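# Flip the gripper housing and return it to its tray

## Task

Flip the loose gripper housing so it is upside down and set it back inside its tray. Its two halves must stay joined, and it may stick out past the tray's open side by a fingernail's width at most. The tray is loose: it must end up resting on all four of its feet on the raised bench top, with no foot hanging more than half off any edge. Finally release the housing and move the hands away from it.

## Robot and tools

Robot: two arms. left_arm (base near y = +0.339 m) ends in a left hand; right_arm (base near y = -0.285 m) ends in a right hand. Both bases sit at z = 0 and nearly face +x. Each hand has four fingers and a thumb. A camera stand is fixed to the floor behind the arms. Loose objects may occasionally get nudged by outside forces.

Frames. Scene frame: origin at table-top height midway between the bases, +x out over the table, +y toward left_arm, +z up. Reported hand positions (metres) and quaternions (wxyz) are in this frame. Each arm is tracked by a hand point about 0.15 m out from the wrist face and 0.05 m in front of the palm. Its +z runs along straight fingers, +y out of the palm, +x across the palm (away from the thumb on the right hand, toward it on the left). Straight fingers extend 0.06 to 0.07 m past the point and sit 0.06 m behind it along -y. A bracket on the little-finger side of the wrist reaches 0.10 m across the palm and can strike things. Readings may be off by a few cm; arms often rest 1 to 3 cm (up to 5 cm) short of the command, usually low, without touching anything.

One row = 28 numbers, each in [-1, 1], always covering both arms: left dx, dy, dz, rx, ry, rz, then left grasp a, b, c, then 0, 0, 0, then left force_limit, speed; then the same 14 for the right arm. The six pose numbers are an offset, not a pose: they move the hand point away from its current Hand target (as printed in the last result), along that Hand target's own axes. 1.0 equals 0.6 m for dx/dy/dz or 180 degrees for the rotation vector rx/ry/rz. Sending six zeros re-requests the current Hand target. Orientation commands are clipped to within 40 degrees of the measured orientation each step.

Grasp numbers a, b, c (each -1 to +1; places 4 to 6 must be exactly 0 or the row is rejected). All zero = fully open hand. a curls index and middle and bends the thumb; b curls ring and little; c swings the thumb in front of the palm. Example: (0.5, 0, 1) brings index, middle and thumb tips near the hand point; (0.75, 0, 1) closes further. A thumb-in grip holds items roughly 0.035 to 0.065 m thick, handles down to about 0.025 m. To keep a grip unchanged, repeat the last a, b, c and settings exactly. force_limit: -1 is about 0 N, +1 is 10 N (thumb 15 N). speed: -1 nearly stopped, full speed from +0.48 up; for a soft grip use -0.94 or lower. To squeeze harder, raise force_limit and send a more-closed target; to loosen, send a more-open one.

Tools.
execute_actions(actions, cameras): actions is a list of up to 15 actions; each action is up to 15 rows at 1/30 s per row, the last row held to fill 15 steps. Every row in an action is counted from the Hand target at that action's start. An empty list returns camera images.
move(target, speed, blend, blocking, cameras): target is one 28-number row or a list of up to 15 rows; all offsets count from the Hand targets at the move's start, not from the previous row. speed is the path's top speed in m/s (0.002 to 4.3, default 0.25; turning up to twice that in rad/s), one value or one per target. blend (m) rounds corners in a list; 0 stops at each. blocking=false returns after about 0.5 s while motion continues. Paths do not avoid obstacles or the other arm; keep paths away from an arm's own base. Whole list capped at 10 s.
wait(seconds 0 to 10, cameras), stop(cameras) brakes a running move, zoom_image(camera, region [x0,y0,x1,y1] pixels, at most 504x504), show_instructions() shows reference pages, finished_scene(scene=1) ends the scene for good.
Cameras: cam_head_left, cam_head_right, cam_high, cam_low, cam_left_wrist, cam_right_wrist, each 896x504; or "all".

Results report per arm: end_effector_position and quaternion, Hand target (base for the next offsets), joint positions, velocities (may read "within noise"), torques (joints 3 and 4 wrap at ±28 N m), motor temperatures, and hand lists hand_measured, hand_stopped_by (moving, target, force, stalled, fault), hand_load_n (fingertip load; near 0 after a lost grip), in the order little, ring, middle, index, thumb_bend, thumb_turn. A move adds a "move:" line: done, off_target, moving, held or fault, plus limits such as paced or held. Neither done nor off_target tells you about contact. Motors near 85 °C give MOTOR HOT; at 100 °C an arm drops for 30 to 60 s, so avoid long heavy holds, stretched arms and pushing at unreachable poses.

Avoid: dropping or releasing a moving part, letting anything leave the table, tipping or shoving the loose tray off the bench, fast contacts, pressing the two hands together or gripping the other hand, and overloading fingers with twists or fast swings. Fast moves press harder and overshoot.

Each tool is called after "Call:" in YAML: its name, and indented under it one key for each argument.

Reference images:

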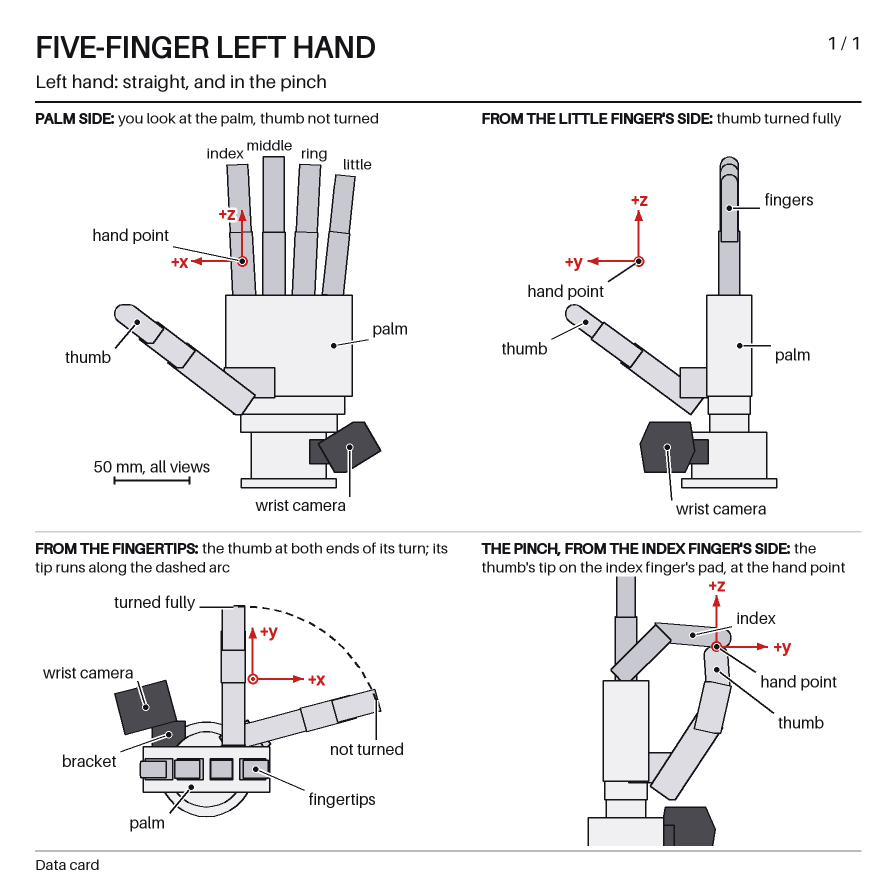

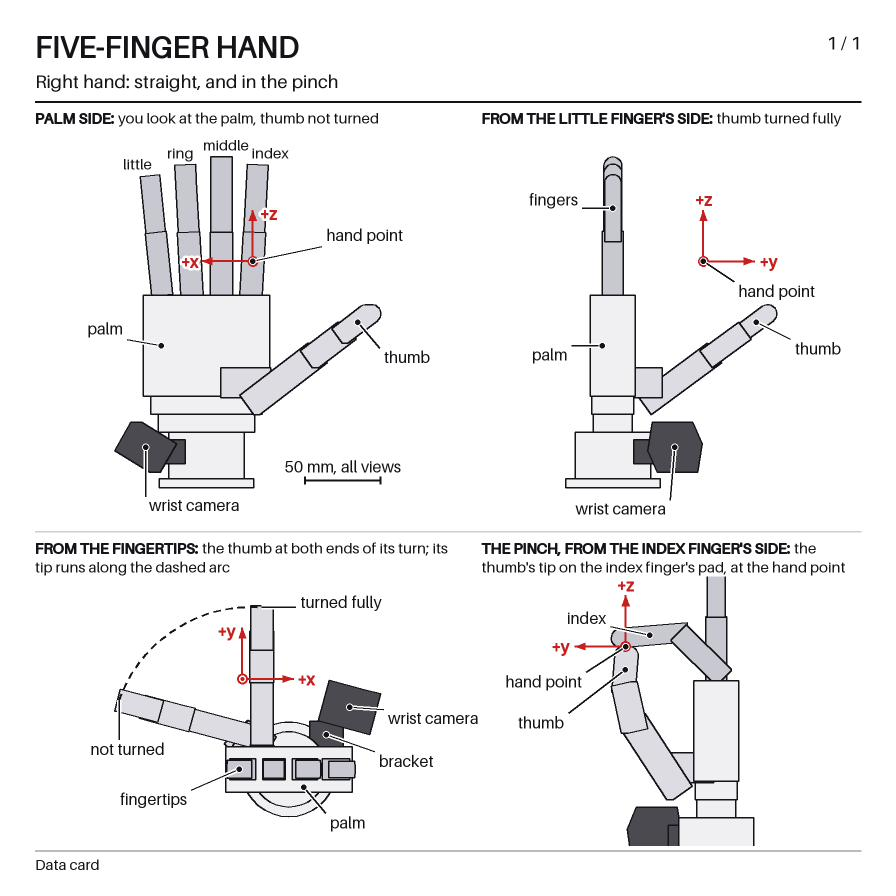

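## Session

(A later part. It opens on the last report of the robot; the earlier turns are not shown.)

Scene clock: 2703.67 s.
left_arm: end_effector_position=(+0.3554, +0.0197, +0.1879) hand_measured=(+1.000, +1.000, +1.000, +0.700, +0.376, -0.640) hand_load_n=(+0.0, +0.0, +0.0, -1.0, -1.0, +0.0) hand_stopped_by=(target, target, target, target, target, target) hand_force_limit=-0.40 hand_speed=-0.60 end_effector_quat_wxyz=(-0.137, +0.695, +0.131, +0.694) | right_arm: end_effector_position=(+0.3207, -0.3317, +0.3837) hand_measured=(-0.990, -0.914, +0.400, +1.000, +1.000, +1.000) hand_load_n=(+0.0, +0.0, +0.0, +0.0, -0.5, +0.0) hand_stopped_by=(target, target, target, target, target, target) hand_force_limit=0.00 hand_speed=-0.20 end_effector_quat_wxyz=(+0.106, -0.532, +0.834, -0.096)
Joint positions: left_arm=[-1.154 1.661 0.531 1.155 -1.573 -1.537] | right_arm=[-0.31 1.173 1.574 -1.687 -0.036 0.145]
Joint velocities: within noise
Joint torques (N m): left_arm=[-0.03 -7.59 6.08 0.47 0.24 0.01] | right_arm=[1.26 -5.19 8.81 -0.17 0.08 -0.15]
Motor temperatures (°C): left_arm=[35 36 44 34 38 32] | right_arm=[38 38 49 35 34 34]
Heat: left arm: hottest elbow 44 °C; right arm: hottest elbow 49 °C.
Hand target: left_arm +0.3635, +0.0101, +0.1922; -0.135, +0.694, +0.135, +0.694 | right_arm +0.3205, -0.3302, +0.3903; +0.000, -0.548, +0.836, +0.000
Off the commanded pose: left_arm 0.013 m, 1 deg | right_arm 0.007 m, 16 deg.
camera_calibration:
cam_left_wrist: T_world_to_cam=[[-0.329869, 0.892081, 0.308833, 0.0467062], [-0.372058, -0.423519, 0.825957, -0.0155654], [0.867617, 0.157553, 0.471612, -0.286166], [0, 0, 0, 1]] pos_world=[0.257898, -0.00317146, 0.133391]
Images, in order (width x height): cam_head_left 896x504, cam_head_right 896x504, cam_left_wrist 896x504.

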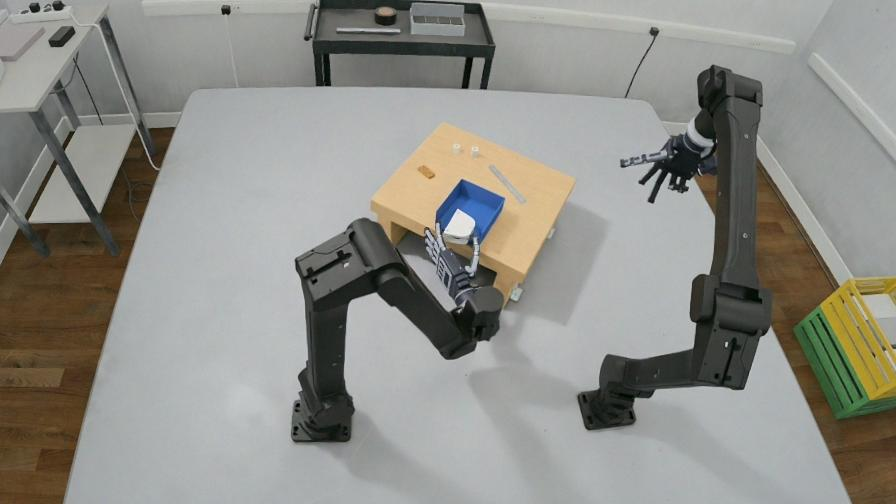

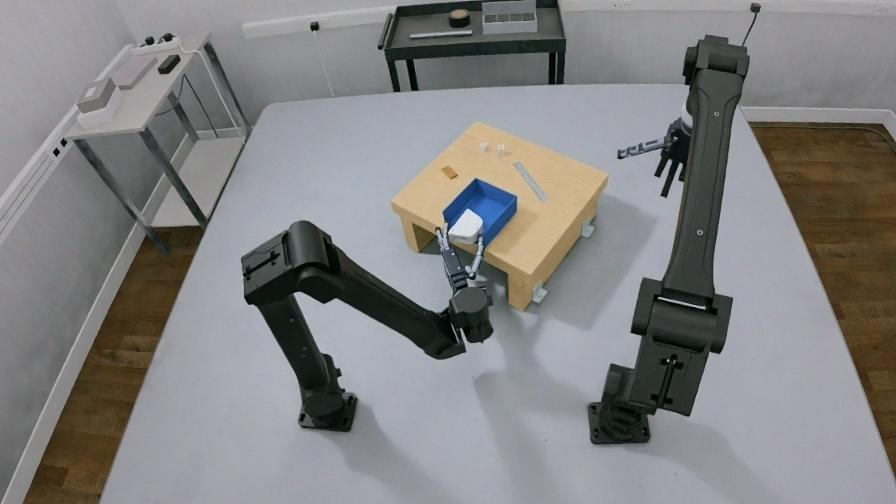

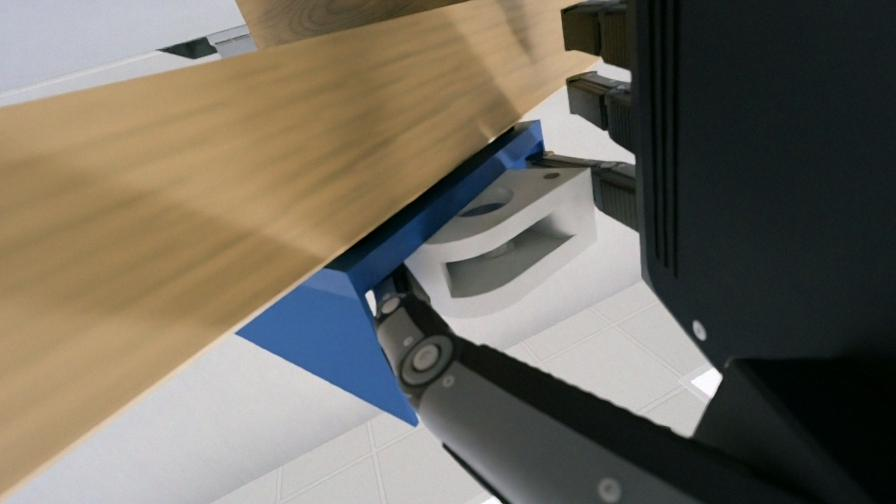

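Call:
move:
  target: [0,0,0,0,0,0, 0.2,-1,0.82,0,0,0, -0.7,-0.9, 0,0,0,0,0,0, 0.1,1,-1,0,0,0, 0.0,-0.2]
  speed: 0.04
  cameras: ["cam_left_wrist","cam_head_left","cam_head_right"]

Call:
zoom_image:
  camera: "cam_head_right"
  region: [430, 205, 500, 255]

Call:
zoom_image:
  camera: "cam_head_left"
  region: [425, 205, 495, 255]

Call:
zoom_image:
  camera: "cam_left_wrist"
  region: [340, 220, 460, 320]

Call:
zoom_image:
  camera: "cam_left_wrist"
  region: [510, 120, 650, 240]

Scene clock: 2761.30 s.
left_arm: end_effector_position=(+0.3561, +0.0201, +0.1879) hand_measured=(+1.000, +1.000, +0.974, +0.598, +0.340, -0.640) hand_load_n=(+0.0, +0.0, +0.0, +2.0, +5.5, -1.0) hand_stopped_by=(target, target, target, force, force, target) hand_force_limit=-0.70 hand_speed=-0.90 end_effector_quat_wxyz=(-0.137, +0.695, +0.131, +0.694) | right_arm: end_effector_position=(+0.3207, -0.3317, +0.3837) hand_measured=(-0.990, -0.914, +0.400, +1.000, +1.000, +1.000) hand_load_n=(+0.0, +0.0, +0.0, +0.0, +0.0, +0.0) hand_stopped_by=(target, target, target, target, target, target) hand_force_limit=0.00 hand_speed=-0.20 end_effector_quat_wxyz=(+0.106, -0.532, +0.834, -0.096)
Joint positions: left_arm=[-1.152 1.661 0.531 1.155 -1.572 -1.537] | right_arm=[-0.31 1.173 1.574 -1.687 -0.036 0.145]
Joint torques (N m): left_arm=[-0.21 -7.71 6.12 0.5 0.19 0.01] | right_arm=[1.26 -5.19 8.8 -0.17 0.08 -0.15]
Heat: left arm: hottest elbow 45 °C; right arm: hottest elbow 50 °C.
Hand target: left_arm +0.3634, +0.0101, +0.1923; -0.135, +0.694, +0.136, +0.694 | right_arm +0.3205, -0.3302, +0.3903; +0.000, -0.548, +0.836, +0.000
Off the commanded pose: left_arm 0.013 m, 1 deg | right_arm 0.007 m, 16 deg.
joint sent to its limit (right arm) — joint 4 (wrist pitch), lower limit. The joint targets are off in orientation, not in position.
move: off_target (left_arm, right_arm)
camera_calibration:
cam_left_wrist: T_world_to_cam=[[-0.330524, 0.891829, 0.308861, 0.0468337], [-0.371813, -0.42383, 0.825908, -0.015235], [0.867473, 0.158143, 0.47168, -0.286792], [0, 0, 0, 1]] pos_world=[0.258599, -0.00287045, 0.133391]
Images, in order (width x height): cam_head_left 896x504, cam_head_right 896x504, cam_left_wrist 896x504.

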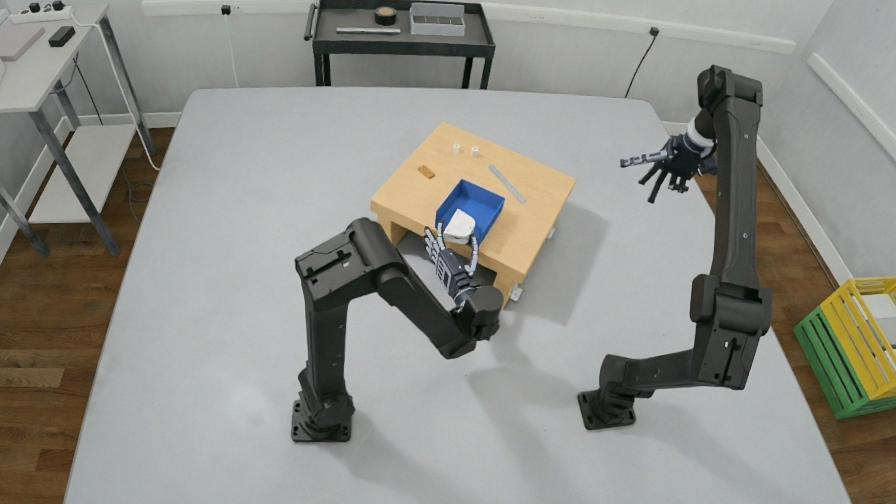

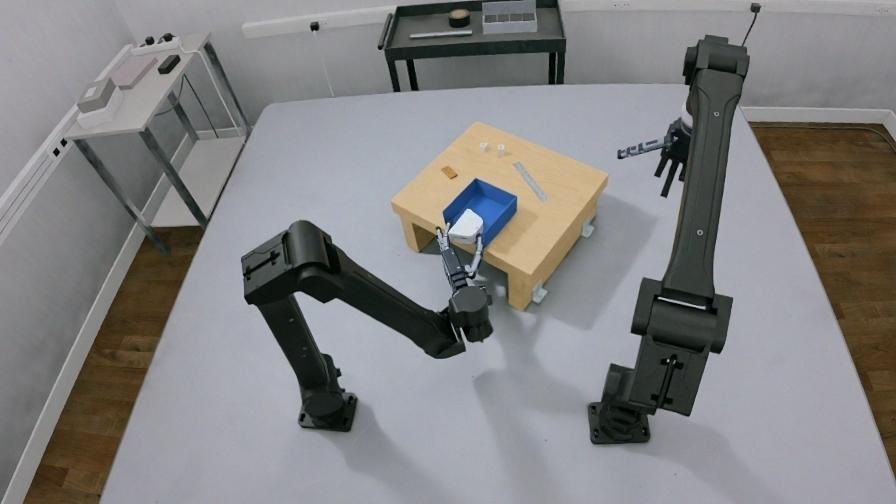

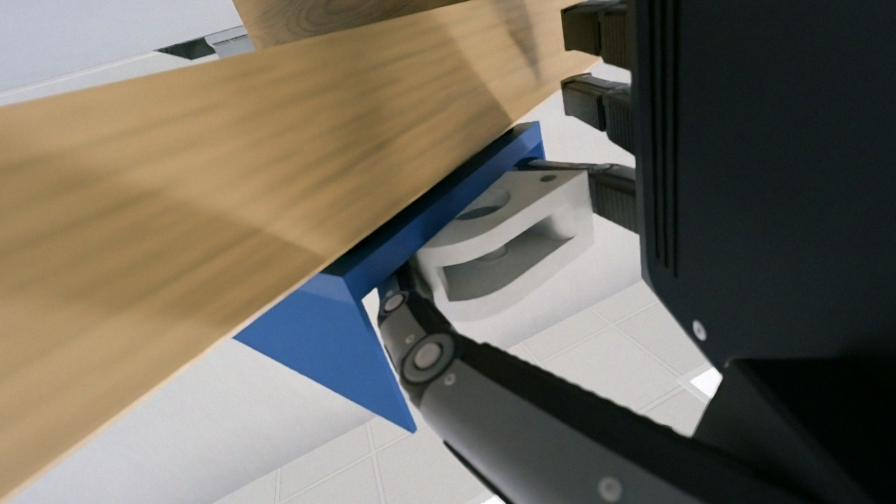

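Scaled by 7.200 from the camera's 896x504 image, which has a finer 1280x720 frame.

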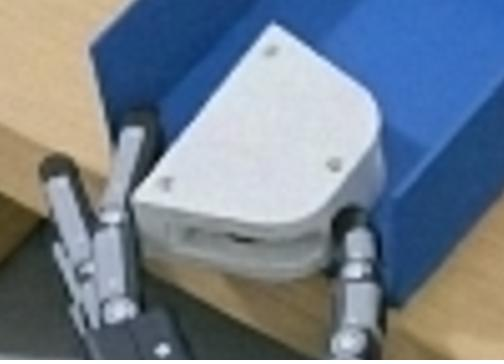

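Scaled by 7.200 from the camera's 896x504 image, which has a finer 1280x720 frame.

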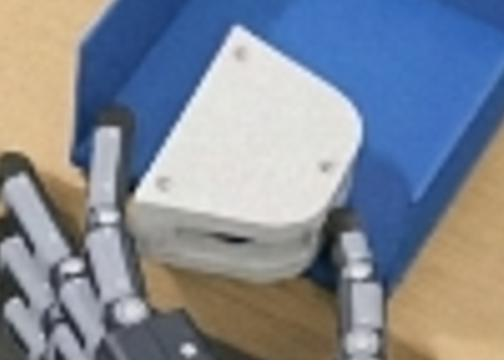

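Scaled by 4.200 from the camera's 896x504 image, which has a finer 1280x720 frame.

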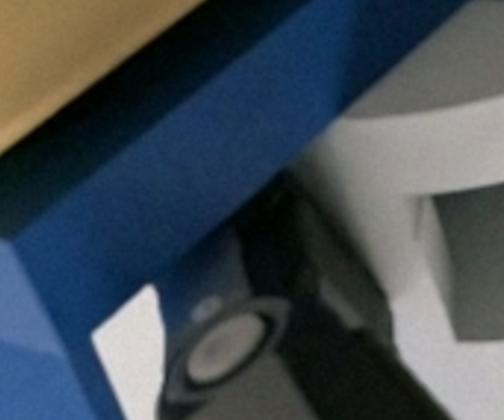

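Scaled by 3.600 from the camera's 896x504 image, which has a finer 1280x720 frame.

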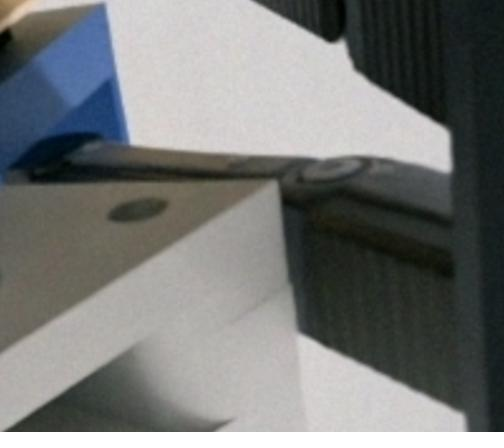

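Call:
move:
  target:
    - [0,0,0,0,0,0, 0.05,-1,0.82,0,0,0, -0.4,-0.6, 0,0,0,0,0,0, 0.1,1,-1,0,0,0, 0.0,-0.2]
    - [0,-0.0385,-0.0157,-0.022,0,0, 0.05,-1,0.82,0,0,0, -0.4,-0.6, 0,0,0,0,0,0, 0.1,1,-1,0,0,0, 0.0,-0.2]
  speed: 0.04
  cameras: ["cam_left_wrist","cam_head_left","cam_head_right"]

Call:
zoom_image:
  camera: "cam_head_right"
  region: [430, 205, 500, 255]

Call:
zoom_image:
  camera: "cam_head_left"
  region: [425, 205, 495, 255]

Scene clock: 2829.40 s.
left_arm: end_effector_position=(+0.3492, +0.0274, +0.1869) hand_measured=(+1.000, +1.000, +1.000, +0.700, +0.376, -0.640) hand_load_n=(+0.0, +0.0, +0.0, +0.0, +0.0, +0.0) hand_stopped_by=(target, target, target, target, target, target) hand_force_limit=-0.40 hand_speed=-0.60 end_effector_quat_wxyz=(-0.123, +0.699, +0.106, +0.696) | right_arm: end_effector_position=(+0.3207, -0.3317, +0.3837) hand_measured=(-0.990, -0.914, +0.400, +1.000, +1.000, +1.000) hand_load_n=(+0.0, +0.0, +0.0, +0.0, +0.0, +0.0) hand_stopped_by=(target, target, target, target, target, target) hand_force_limit=0.00 hand_speed=-0.20 end_effector_quat_wxyz=(+0.106, -0.532, +0.834, -0.096)
Joint positions: left_arm=[-1.152 1.621 0.474 1.155 -1.517 -1.538] | right_arm=[-0.31 1.173 1.574 -1.687 -0.036 0.145]
Joint torques (N m): left_arm=[-1.61 -9.05 3.17 1.01 0.18 -0.18] | right_arm=[1.32 -5.25 8.8 -0.17 0.08 -0.15]
Heat: left arm: hottest elbow 45 °C; right arm: hottest elbow 50 °C.
Hand target: left_arm +0.3461, +0.0280, +0.1923; -0.111, +0.698, +0.112, +0.698 | right_arm +0.3205, -0.3302, +0.3903; +0.000, -0.548, +0.836, +0.000
Off the commanded pose: left_arm 0.006 m, 2 deg | right_arm 0.007 m, 16 deg.
joint sent to its limit (right arm) — joint 4 (wrist pitch), lower limit. The joint targets are off in orientation, not in position.
move: off_target (right_arm)
camera_calibration:
cam_left_wrist: T_world_to_cam=[[-0.278881, 0.903996, 0.324063, 0.0170731], [-0.390961, -0.415097, 0.821489, -0.00668463], [0.87714, 0.102402, 0.46919, -0.282857], [0, 0, 0, 1]] pos_world=[0.250253, 0.0107562, 0.132672]
Images, in order (width x height): cam_head_left 896x504, cam_head_right 896x504, cam_left_wrist 896x504.

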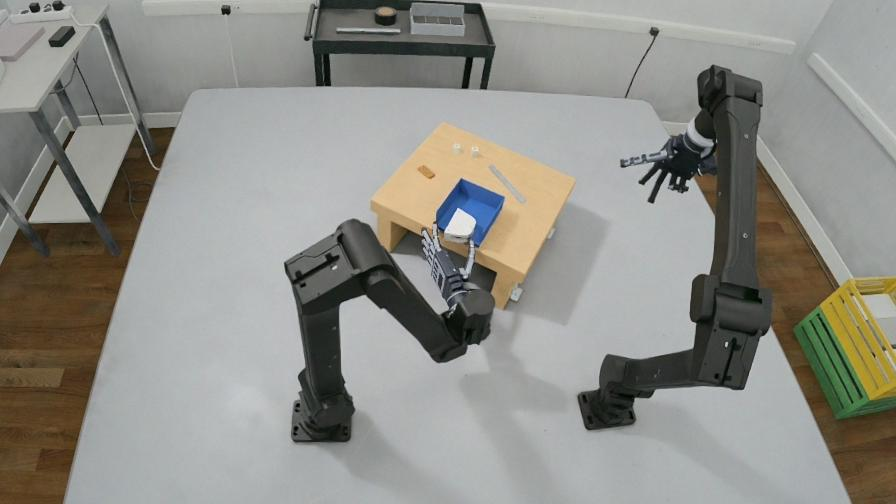

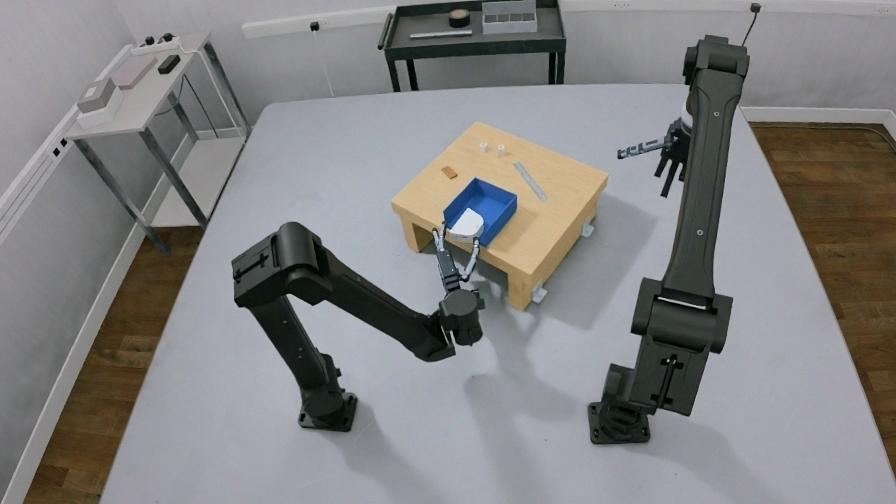

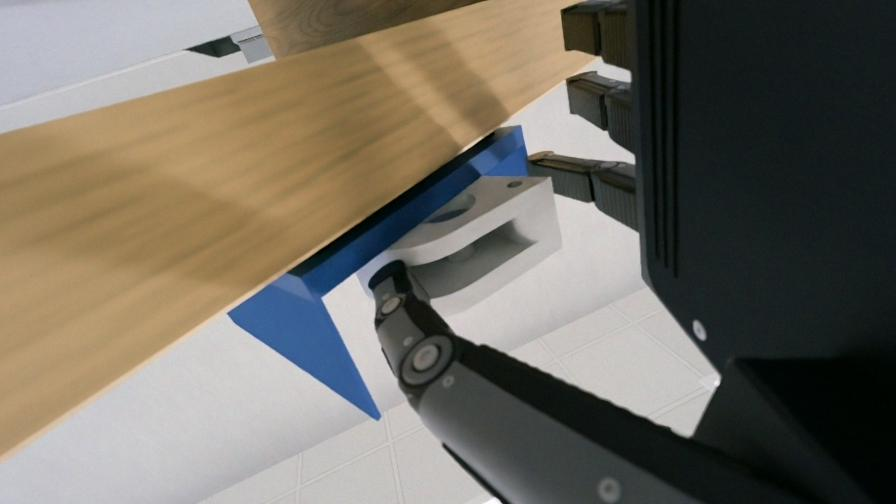

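Scaled by 7.200 from the camera's 896x504 image, which has a finer 1280x720 frame.

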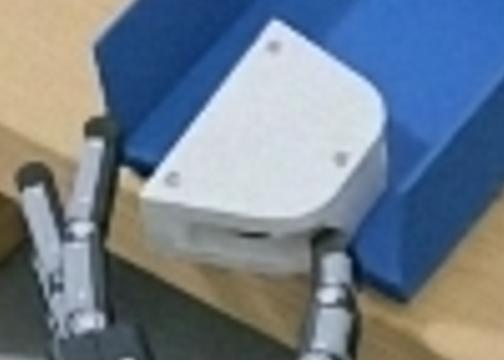

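Scaled by 7.200 from the camera's 896x504 image, which has a finer 1280x720 frame.

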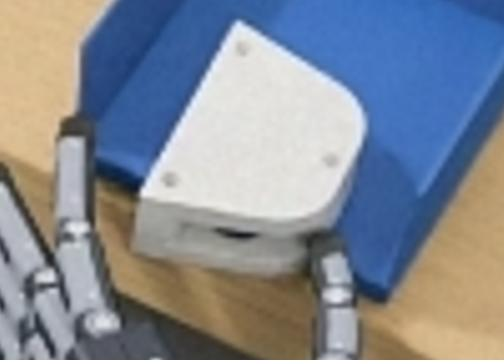

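Call:
move:
  target: [0.0035,0.0283,0.0100,0,0,0, 0.05,-1,0.82,0,0,0, -0.4,-0.6, 0,0,0,0,0,0, 0.1,1,-1,0,0,0, 0.0,-0.2]
  speed: 0.04

Scene clock: 2851.93 s.
left_arm: end_effector_position=(+0.3503, +0.0223, +0.1883) hand_measured=(+1.000, +1.000, +1.000, +0.700, +0.376, -0.640) hand_load_n=(+0.0, +0.0, +0.0, +0.0, +0.0, +0.0) hand_stopped_by=(target, target, target, target, target, target) hand_force_limit=-0.40 hand_speed=-0.60 end_effector_quat_wxyz=(-0.118, +0.700, +0.101, +0.697) | right_arm: end_effector_position=(+0.3207, -0.3317, +0.3837) hand_measured=(-0.990, -0.914, +0.400, +1.000, +1.000, +1.000) hand_load_n=(+0.0, +0.0, +0.5, +0.0, +0.0, +0.0) hand_stopped_by=(target, target, target, target, target, target) hand_force_limit=0.00 hand_speed=-0.20 end_effector_quat_wxyz=(+0.106, -0.532, +0.834, -0.096)
Joint positions: left_arm=[-1.152 1.621 0.482 1.149 -1.503 -1.538] | right_arm=[-0.31 1.173 1.574 -1.687 -0.036 0.145]
Joint torques (N m): left_arm=[-0.44 -7.18 5.93 0.53 0.18 -0.15] | right_arm=[1.26 -5.25 8.8 -0.17 0.08 -0.15]
Heat: left arm: hottest elbow 44 °C; right arm: hottest elbow 50 °C.
Hand target: left_arm +0.3570, +0.0137, +0.1943; -0.111, +0.698, +0.111, +0.698 | right_arm +0.3205, -0.3302, +0.3903; +0.000, -0.548, +0.836, +0.000
Off the commanded pose: left_arm 0.012 m, 1 deg | right_arm 0.007 m, 16 deg.
joint sent to its limit (right arm) — joint 4 (wrist pitch), lower limit. The joint targets are off in orientation, not in position.
move: off_target (left_arm, right_arm)

Call:
move:
  target: [0,0,0,0,0,0, 0.21,-1,0.82,0,0,0, -0.6,-0.93, 0,0,0,0,0,0, 0.1,1,-1,0,0,0, 0.0,-0.2]
  speed: 0.04
  cameras: ["cam_left_wrist","cam_head_left","cam_head_right"]

Call:
zoom_image:
  camera: "cam_head_right"
  region: [430, 205, 500, 255]

Call:
zoom_image:
  camera: "cam_head_left"
  region: [425, 205, 495, 255]

Call:
zoom_image:
  camera: "cam_left_wrist"
  region: [340, 220, 460, 320]

Call:
zoom_image:
  camera: "cam_left_wrist"
  region: [490, 120, 630, 240]

Scene clock: 2863.50 s.
left_arm: end_effector_position=(+0.3503, +0.0223, +0.1883) hand_measured=(+1.000, +1.000, +0.954, +0.418, +0.256, -0.640) hand_load_n=(+0.0, +0.0, +0.0, +3.5, +3.0, -0.5) hand_stopped_by=(target, target, target, force, target, target) hand_force_limit=-0.60 hand_speed=-0.93 end_effector_quat_wxyz=(-0.118, +0.700, +0.101, +0.697) | right_arm: end_effector_position=(+0.3207, -0.3317, +0.3837) hand_measured=(-0.990, -0.914, +0.400, +1.000, +1.000, +1.000) hand_load_n=(+0.0, +0.0, +0.0, +0.0, +0.0, +0.0) hand_stopped_by=(target, target, target, target, target, target) hand_force_limit=0.00 hand_speed=-0.20 end_effector_quat_wxyz=(+0.106, -0.532, +0.834, -0.096)
Joint positions: left_arm=[-1.152 1.621 0.482 1.149 -1.503 -1.538] | right_arm=[-0.31 1.173 1.574 -1.687 -0.036 0.145]
Joint torques (N m): left_arm=[-0.32 -7.18 5.93 0.54 0.17 -0.14] | right_arm=[1.32 -5.19 8.8 -0.17 0.08 -0.15]
Heat: left arm: hottest elbow 44 °C; right arm: hottest elbow 50 °C.
Hand target: left_arm +0.3570, +0.0137, +0.1943; -0.111, +0.698, +0.112, +0.698 | right_arm +0.3205, -0.3302, +0.3903; +0.000, -0.548, +0.836, +0.000
Off the commanded pose: left_arm 0.012 m, 1 deg | right_arm 0.007 m, 16 deg.
joint sent to its limit (right arm) — joint 4 (wrist pitch), lower limit. The joint targets are off in orientation, not in position.
move: off_target (left_arm, right_arm)
camera_calibration:
cam_left_wrist: T_world_to_cam=[[-0.2666, 0.908045, 0.323075, 0.0173656], [-0.39703, -0.408914, 0.821679, -0.00757825], [0.878232, 0.0907893, 0.469538, -0.284231], [0, 0, 0, 1]] pos_world=[0.251241, 0.00693749, 0.134074]
Images, in order (width x height): cam_head_left 896x504, cam_head_right 896x504, cam_left_wrist 896x504.

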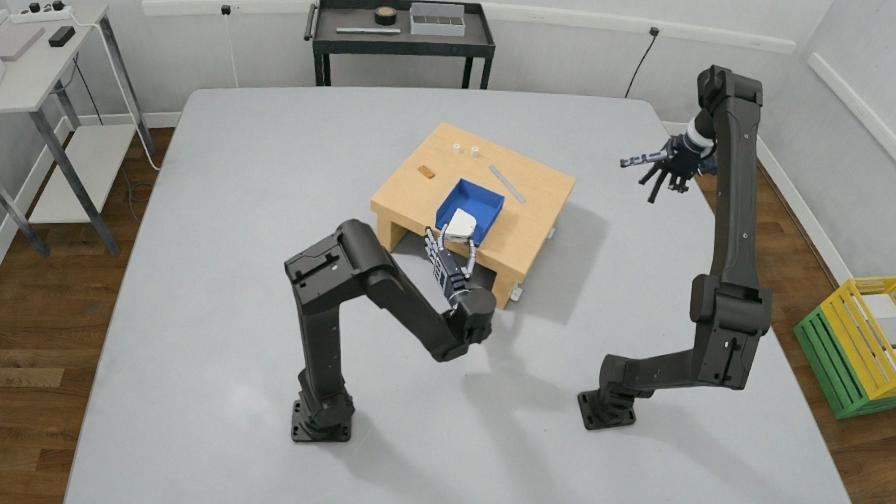

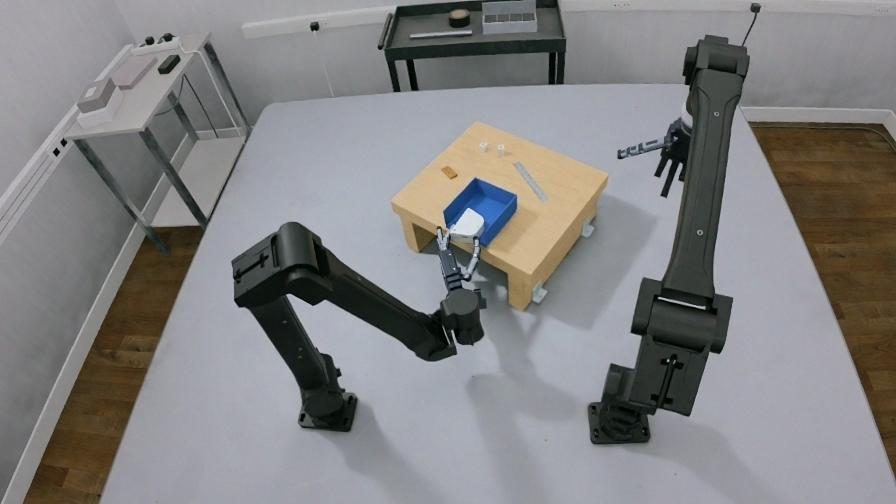

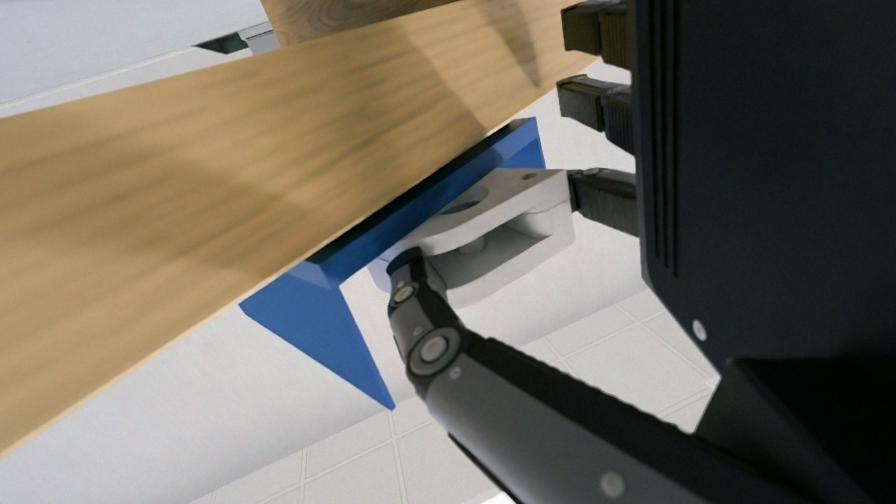

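Scaled by 7.200 from the camera's 896x504 image, which has a finer 1280x720 frame.

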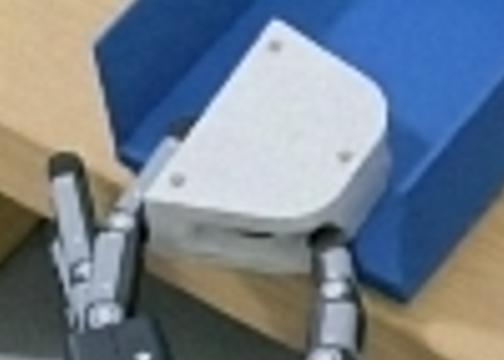

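Scaled by 7.200 from the camera's 896x504 image, which has a finer 1280x720 frame.

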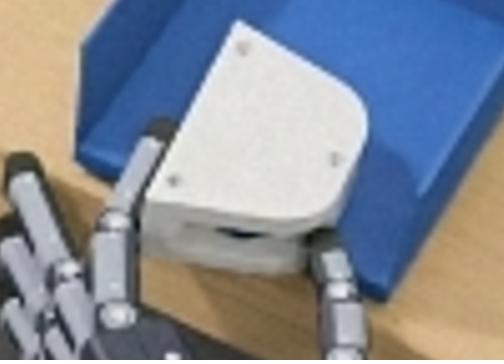

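Scaled by 4.200 from the camera's 896x504 image, which has a finer 1280x720 frame.

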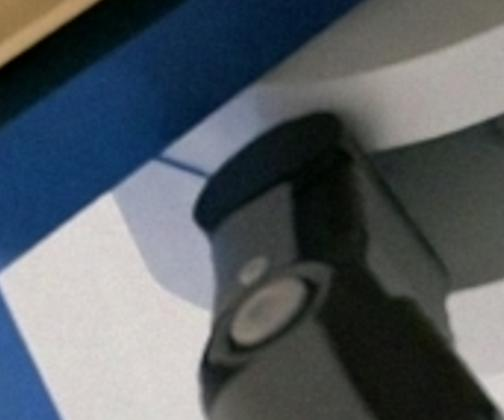

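Scaled by 3.600 from the camera's 896x504 image, which has a finer 1280x720 frame.

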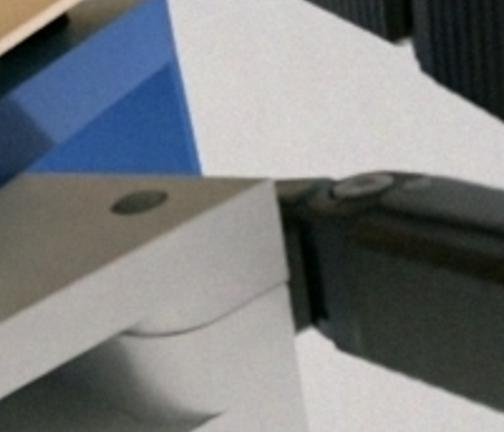

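Call:
move:
  target:
    - [0,0,0,0,0,0, 0.04,-1,0.82,0,0,0, -0.6,-0.6, 0,0,0,0,0,0, 0.1,1,-1,0,0,0, 0.0,-0.2]
    - [0,0.0095,0.0078,0,0,0, 0.04,-1,0.82,0,0,0, -0.6,-0.6, 0,0,0,0,0,0, 0.1,1,-1,0,0,0, 0.0,-0.2]
    - [0,0.0095,0.0078,0,0,0, 0.21,-1,0.82,0,0,0, -0.6,-0.93, 0,0,0,0,0,0, 0.1,1,-1,0,0,0, 0.0,-0.2]
  speed: 0.04
  cameras: ["cam_left_wrist","cam_head_left","cam_head_right"]

Call:
zoom_image:
  camera: "cam_head_right"
  region: [430, 205, 500, 255]

Call:
zoom_image:
  camera: "cam_head_left"
  region: [425, 205, 495, 255]

Call:
zoom_image:
  camera: "cam_left_wrist"
  region: [340, 220, 460, 320]

Call:
zoom_image:
  camera: "cam_left_wrist"
  region: [490, 120, 630, 240]

Scene clock: 2972.20 s.
left_arm: end_effector_position=(+0.3551, +0.0186, +0.1890) hand_measured=(+1.000, +1.000, +0.994, +0.440, +0.256, -0.640) hand_load_n=(+0.0, +0.0, +2.0, +4.0, +3.0, -0.5) hand_stopped_by=(target, target, force, force, target, target) hand_force_limit=-0.60 hand_speed=-0.93 end_effector_quat_wxyz=(-0.118, +0.699, +0.102, +0.698) | right_arm: end_effector_position=(+0.3207, -0.3317, +0.3837) hand_measured=(-0.990, -0.914, +0.400, +1.000, +1.000, +1.000) hand_load_n=(+0.0, +0.0, +0.0, +0.0, +0.0, +0.0) hand_stopped_by=(target, target, target, target, target, target) hand_force_limit=0.00 hand_speed=-0.20 end_effector_quat_wxyz=(+0.106, -0.532, +0.834, -0.096)
Joint positions: left_arm=[-1.143 1.628 0.496 1.143 -1.493 -1.538] | right_arm=[-0.31 1.173 1.574 -1.687 -0.036 0.145]
Joint torques (N m): left_arm=[-0.15 -7 6.12 0.47 0.24 -0.16] | right_arm=[1.32 -5.25 8.81 -0.17 0.08 -0.15]
Heat: left arm: hottest elbow 44 °C; right arm: hottest elbow 50 °C.
Hand target: left_arm +0.3632, +0.0098, +0.1943; -0.111, +0.698, +0.111, +0.698 | right_arm +0.3205, -0.3302, +0.3903; +0.000, -0.548, +0.836, +0.000
Off the commanded pose: left_arm 0.013 m, 1 deg | right_arm 0.007 m, 16 deg.
joint sent to its limit (right arm) — joint 4 (wrist pitch), lower limit. The joint targets are off in orientation, not in position.
move: off_target (left_arm, right_arm); target 3's new numbers were sent with left_arm's hand 0.013 m and 1 deg from that target
camera_calibration:
cam_left_wrist: T_world_to_cam=[[-0.266122, 0.908597, 0.321916, 0.0218436], [-0.397775, -0.407711, 0.821917, -0.00752565], [0.87804, 0.0906803, 0.469918, -0.288394], [0, 0, 0, 1]] pos_world=[0.256041, 0.00323627, 0.134675]
Images, in order (width x height): cam_head_left 896x504, cam_head_right 896x504, cam_left_wrist 896x504.

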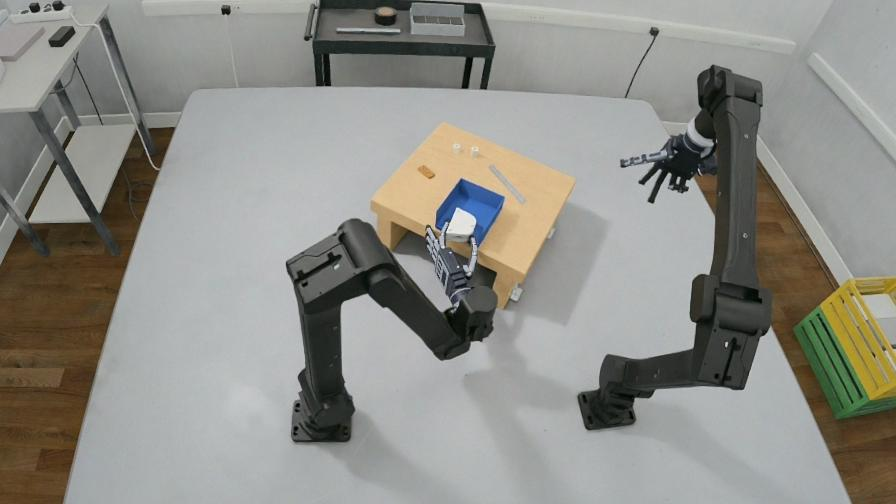

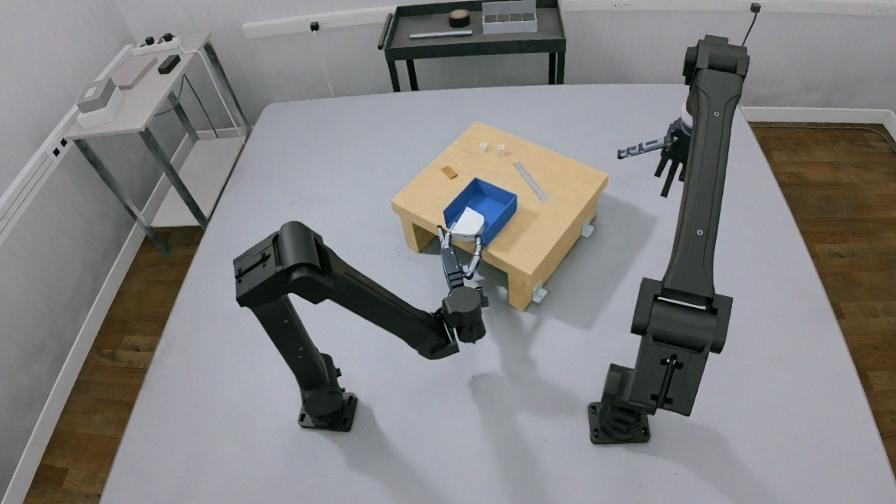

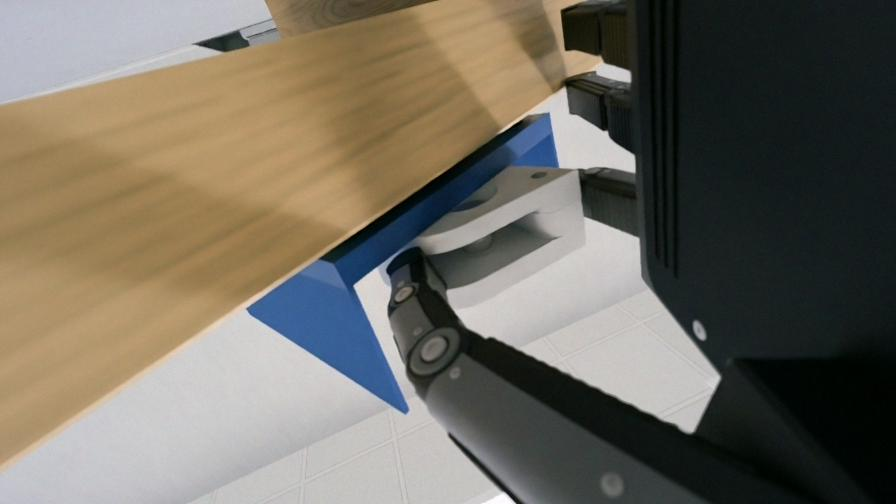

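Scaled by 7.200 from the camera's 896x504 image, which has a finer 1280x720 frame.

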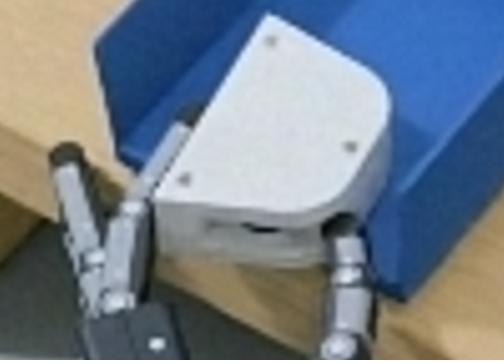

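Scaled by 7.200 from the camera's 896x504 image, which has a finer 1280x720 frame.

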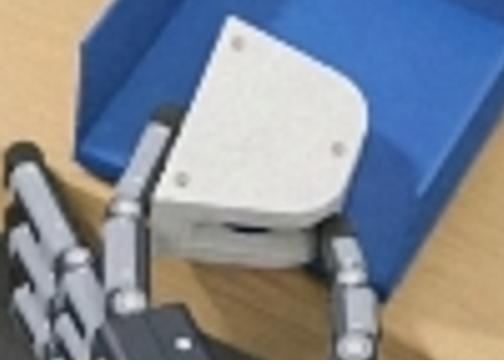

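Scaled by 4.200 from the camera's 896x504 image, which has a finer 1280x720 frame.

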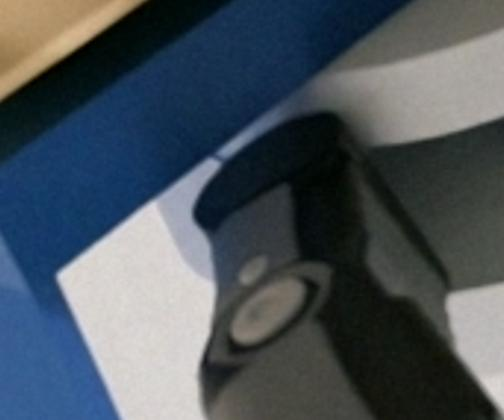

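Scaled by 3.600 from the camera's 896x504 image, which has a finer 1280x720 frame.

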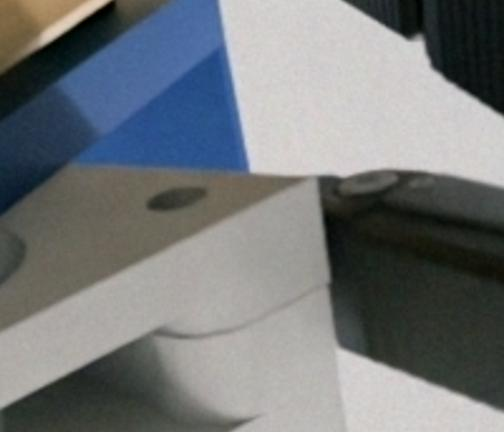

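Call:
move:
  target:
    - [0,-0.034,-0.0227,0,0,0, 0.21,-1,0.82,0,0,0, -0.6,-0.93, 0,0,0,0,0,0, 0.1,1,-1,0,0,0, 0.0,-0.2]
  speed: 0.03
  cameras: ["cam_left_wrist","cam_head_left","cam_head_right"]

Call:
zoom_image:
  camera: "cam_head_right"
  region: [430, 205, 500, 255]

Call:
zoom_image:
  camera: "cam_left_wrist"
  region: [440, 60, 640, 220]

Scene clock: 3093.50 s.
left_arm: end_effector_position=(+0.3477, +0.0234, +0.1891) hand_measured=(+1.000, +1.000, +0.994, +0.440, +0.256, -0.640) hand_load_n=(+0.0, +0.0, +0.0, +4.0, +3.0, -0.5) hand_stopped_by=(target, target, force, force, target, target) hand_force_limit=-0.60 hand_speed=-0.93 end_effector_quat_wxyz=(-0.122, +0.699, +0.104, +0.697) | right_arm: end_effector_position=(+0.3207, -0.3317, +0.3837) hand_measured=(-0.990, -0.914, +0.400, +1.000, +1.000, +1.000) hand_load_n=(+0.0, +0.0, +0.0, +0.0, +0.0, +0.0) hand_stopped_by=(target, target, target, target, target, target) hand_force_limit=0.00 hand_speed=-0.20 end_effector_quat_wxyz=(+0.106, -0.532, +0.834, -0.096)
Joint positions: left_arm=[-1.16 1.617 0.481 1.143 -1.519 -1.539] | right_arm=[-0.31 1.173 1.574 -1.687 -0.036 0.145]
Joint torques (N m): left_arm=[-1.38 -9 3.19 1.03 -0.07 -0.19] | right_arm=[1.26 -5.19 8.81 -0.17 0.08 -0.15]
Heat: left arm: hottest elbow 46 °C; right arm: hottest elbow 50 °C.
Hand target: left_arm +0.3440, +0.0250, +0.1943; -0.111, +0.698, +0.112, +0.698 | right_arm +0.3205, -0.3302, +0.3903; +0.000, -0.548, +0.836, +0.000
Off the commanded pose: left_arm 0.007 m, 1 deg | right_arm 0.007 m, 16 deg.
joint sent to its limit (right arm) — joint 4 (wrist pitch), lower limit. The joint targets are off in orientation, not in position.
move: off_target (right_arm)
camera_calibration:
cam_left_wrist: T_world_to_cam=[[-0.274386, 0.905484, 0.323747, 0.0180245], [-0.39305, -0.412866, 0.821616, -0.0100496], [0.877624, 0.0981915, 0.469185, -0.2823], [0, 0, 0, 1]] pos_world=[0.248749, 0.0072494, 0.134872]
Images, in order (width x height): cam_head_left 896x504, cam_head_right 896x504, cam_left_wrist 896x504.

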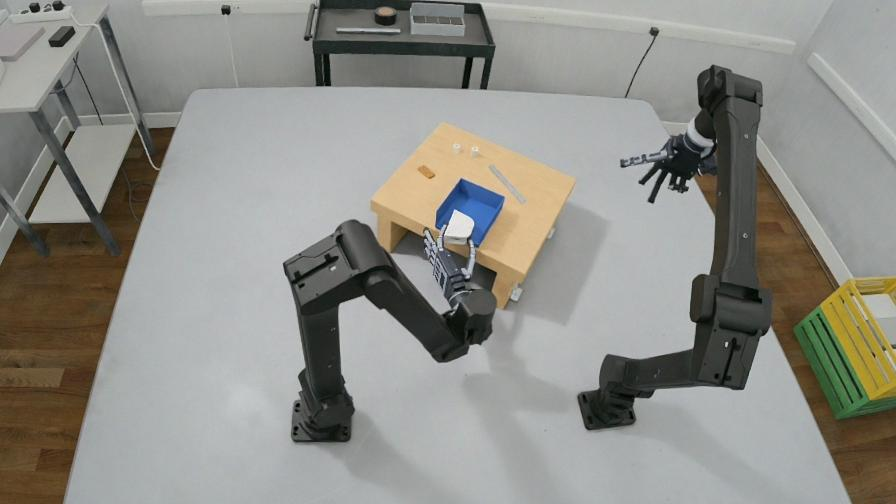

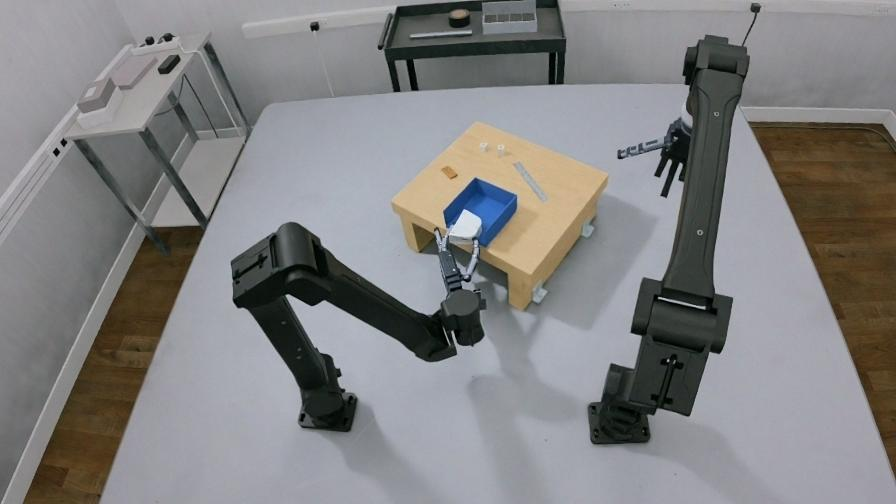

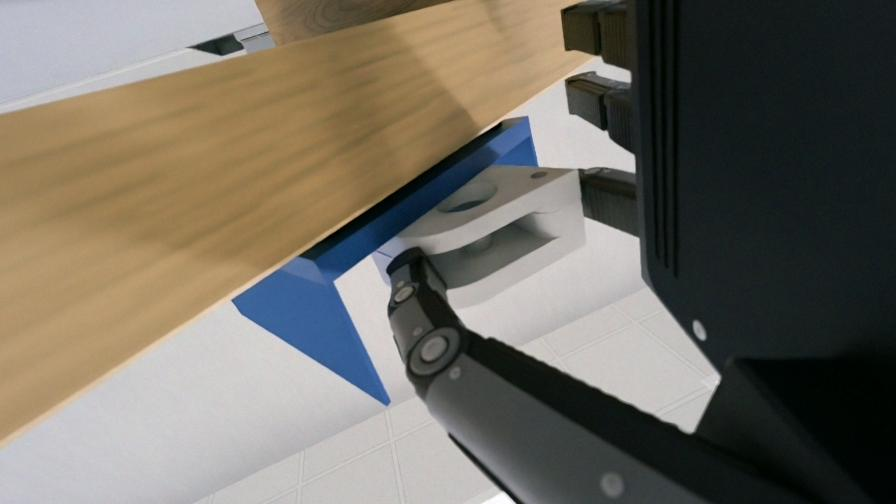

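Scaled by 7.200 from the camera's 896x504 image, which has a finer 1280x720 frame.

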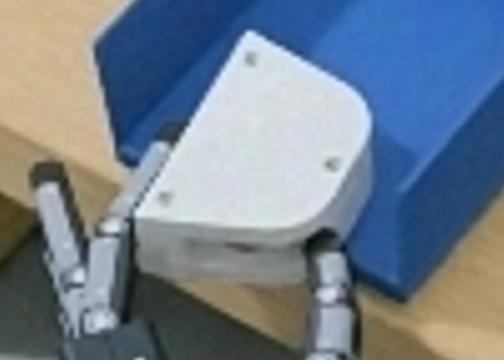

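Scaled by 2.520 from the camera's 896x504 image, which has a finer 1280x720 frame.

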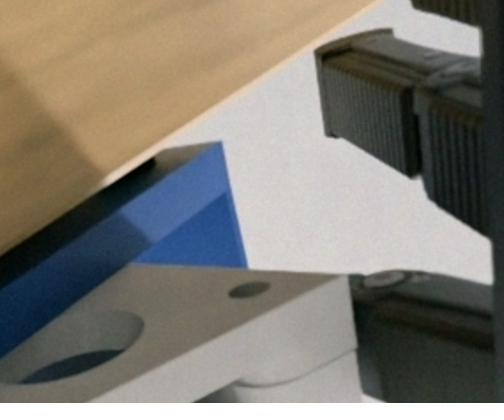

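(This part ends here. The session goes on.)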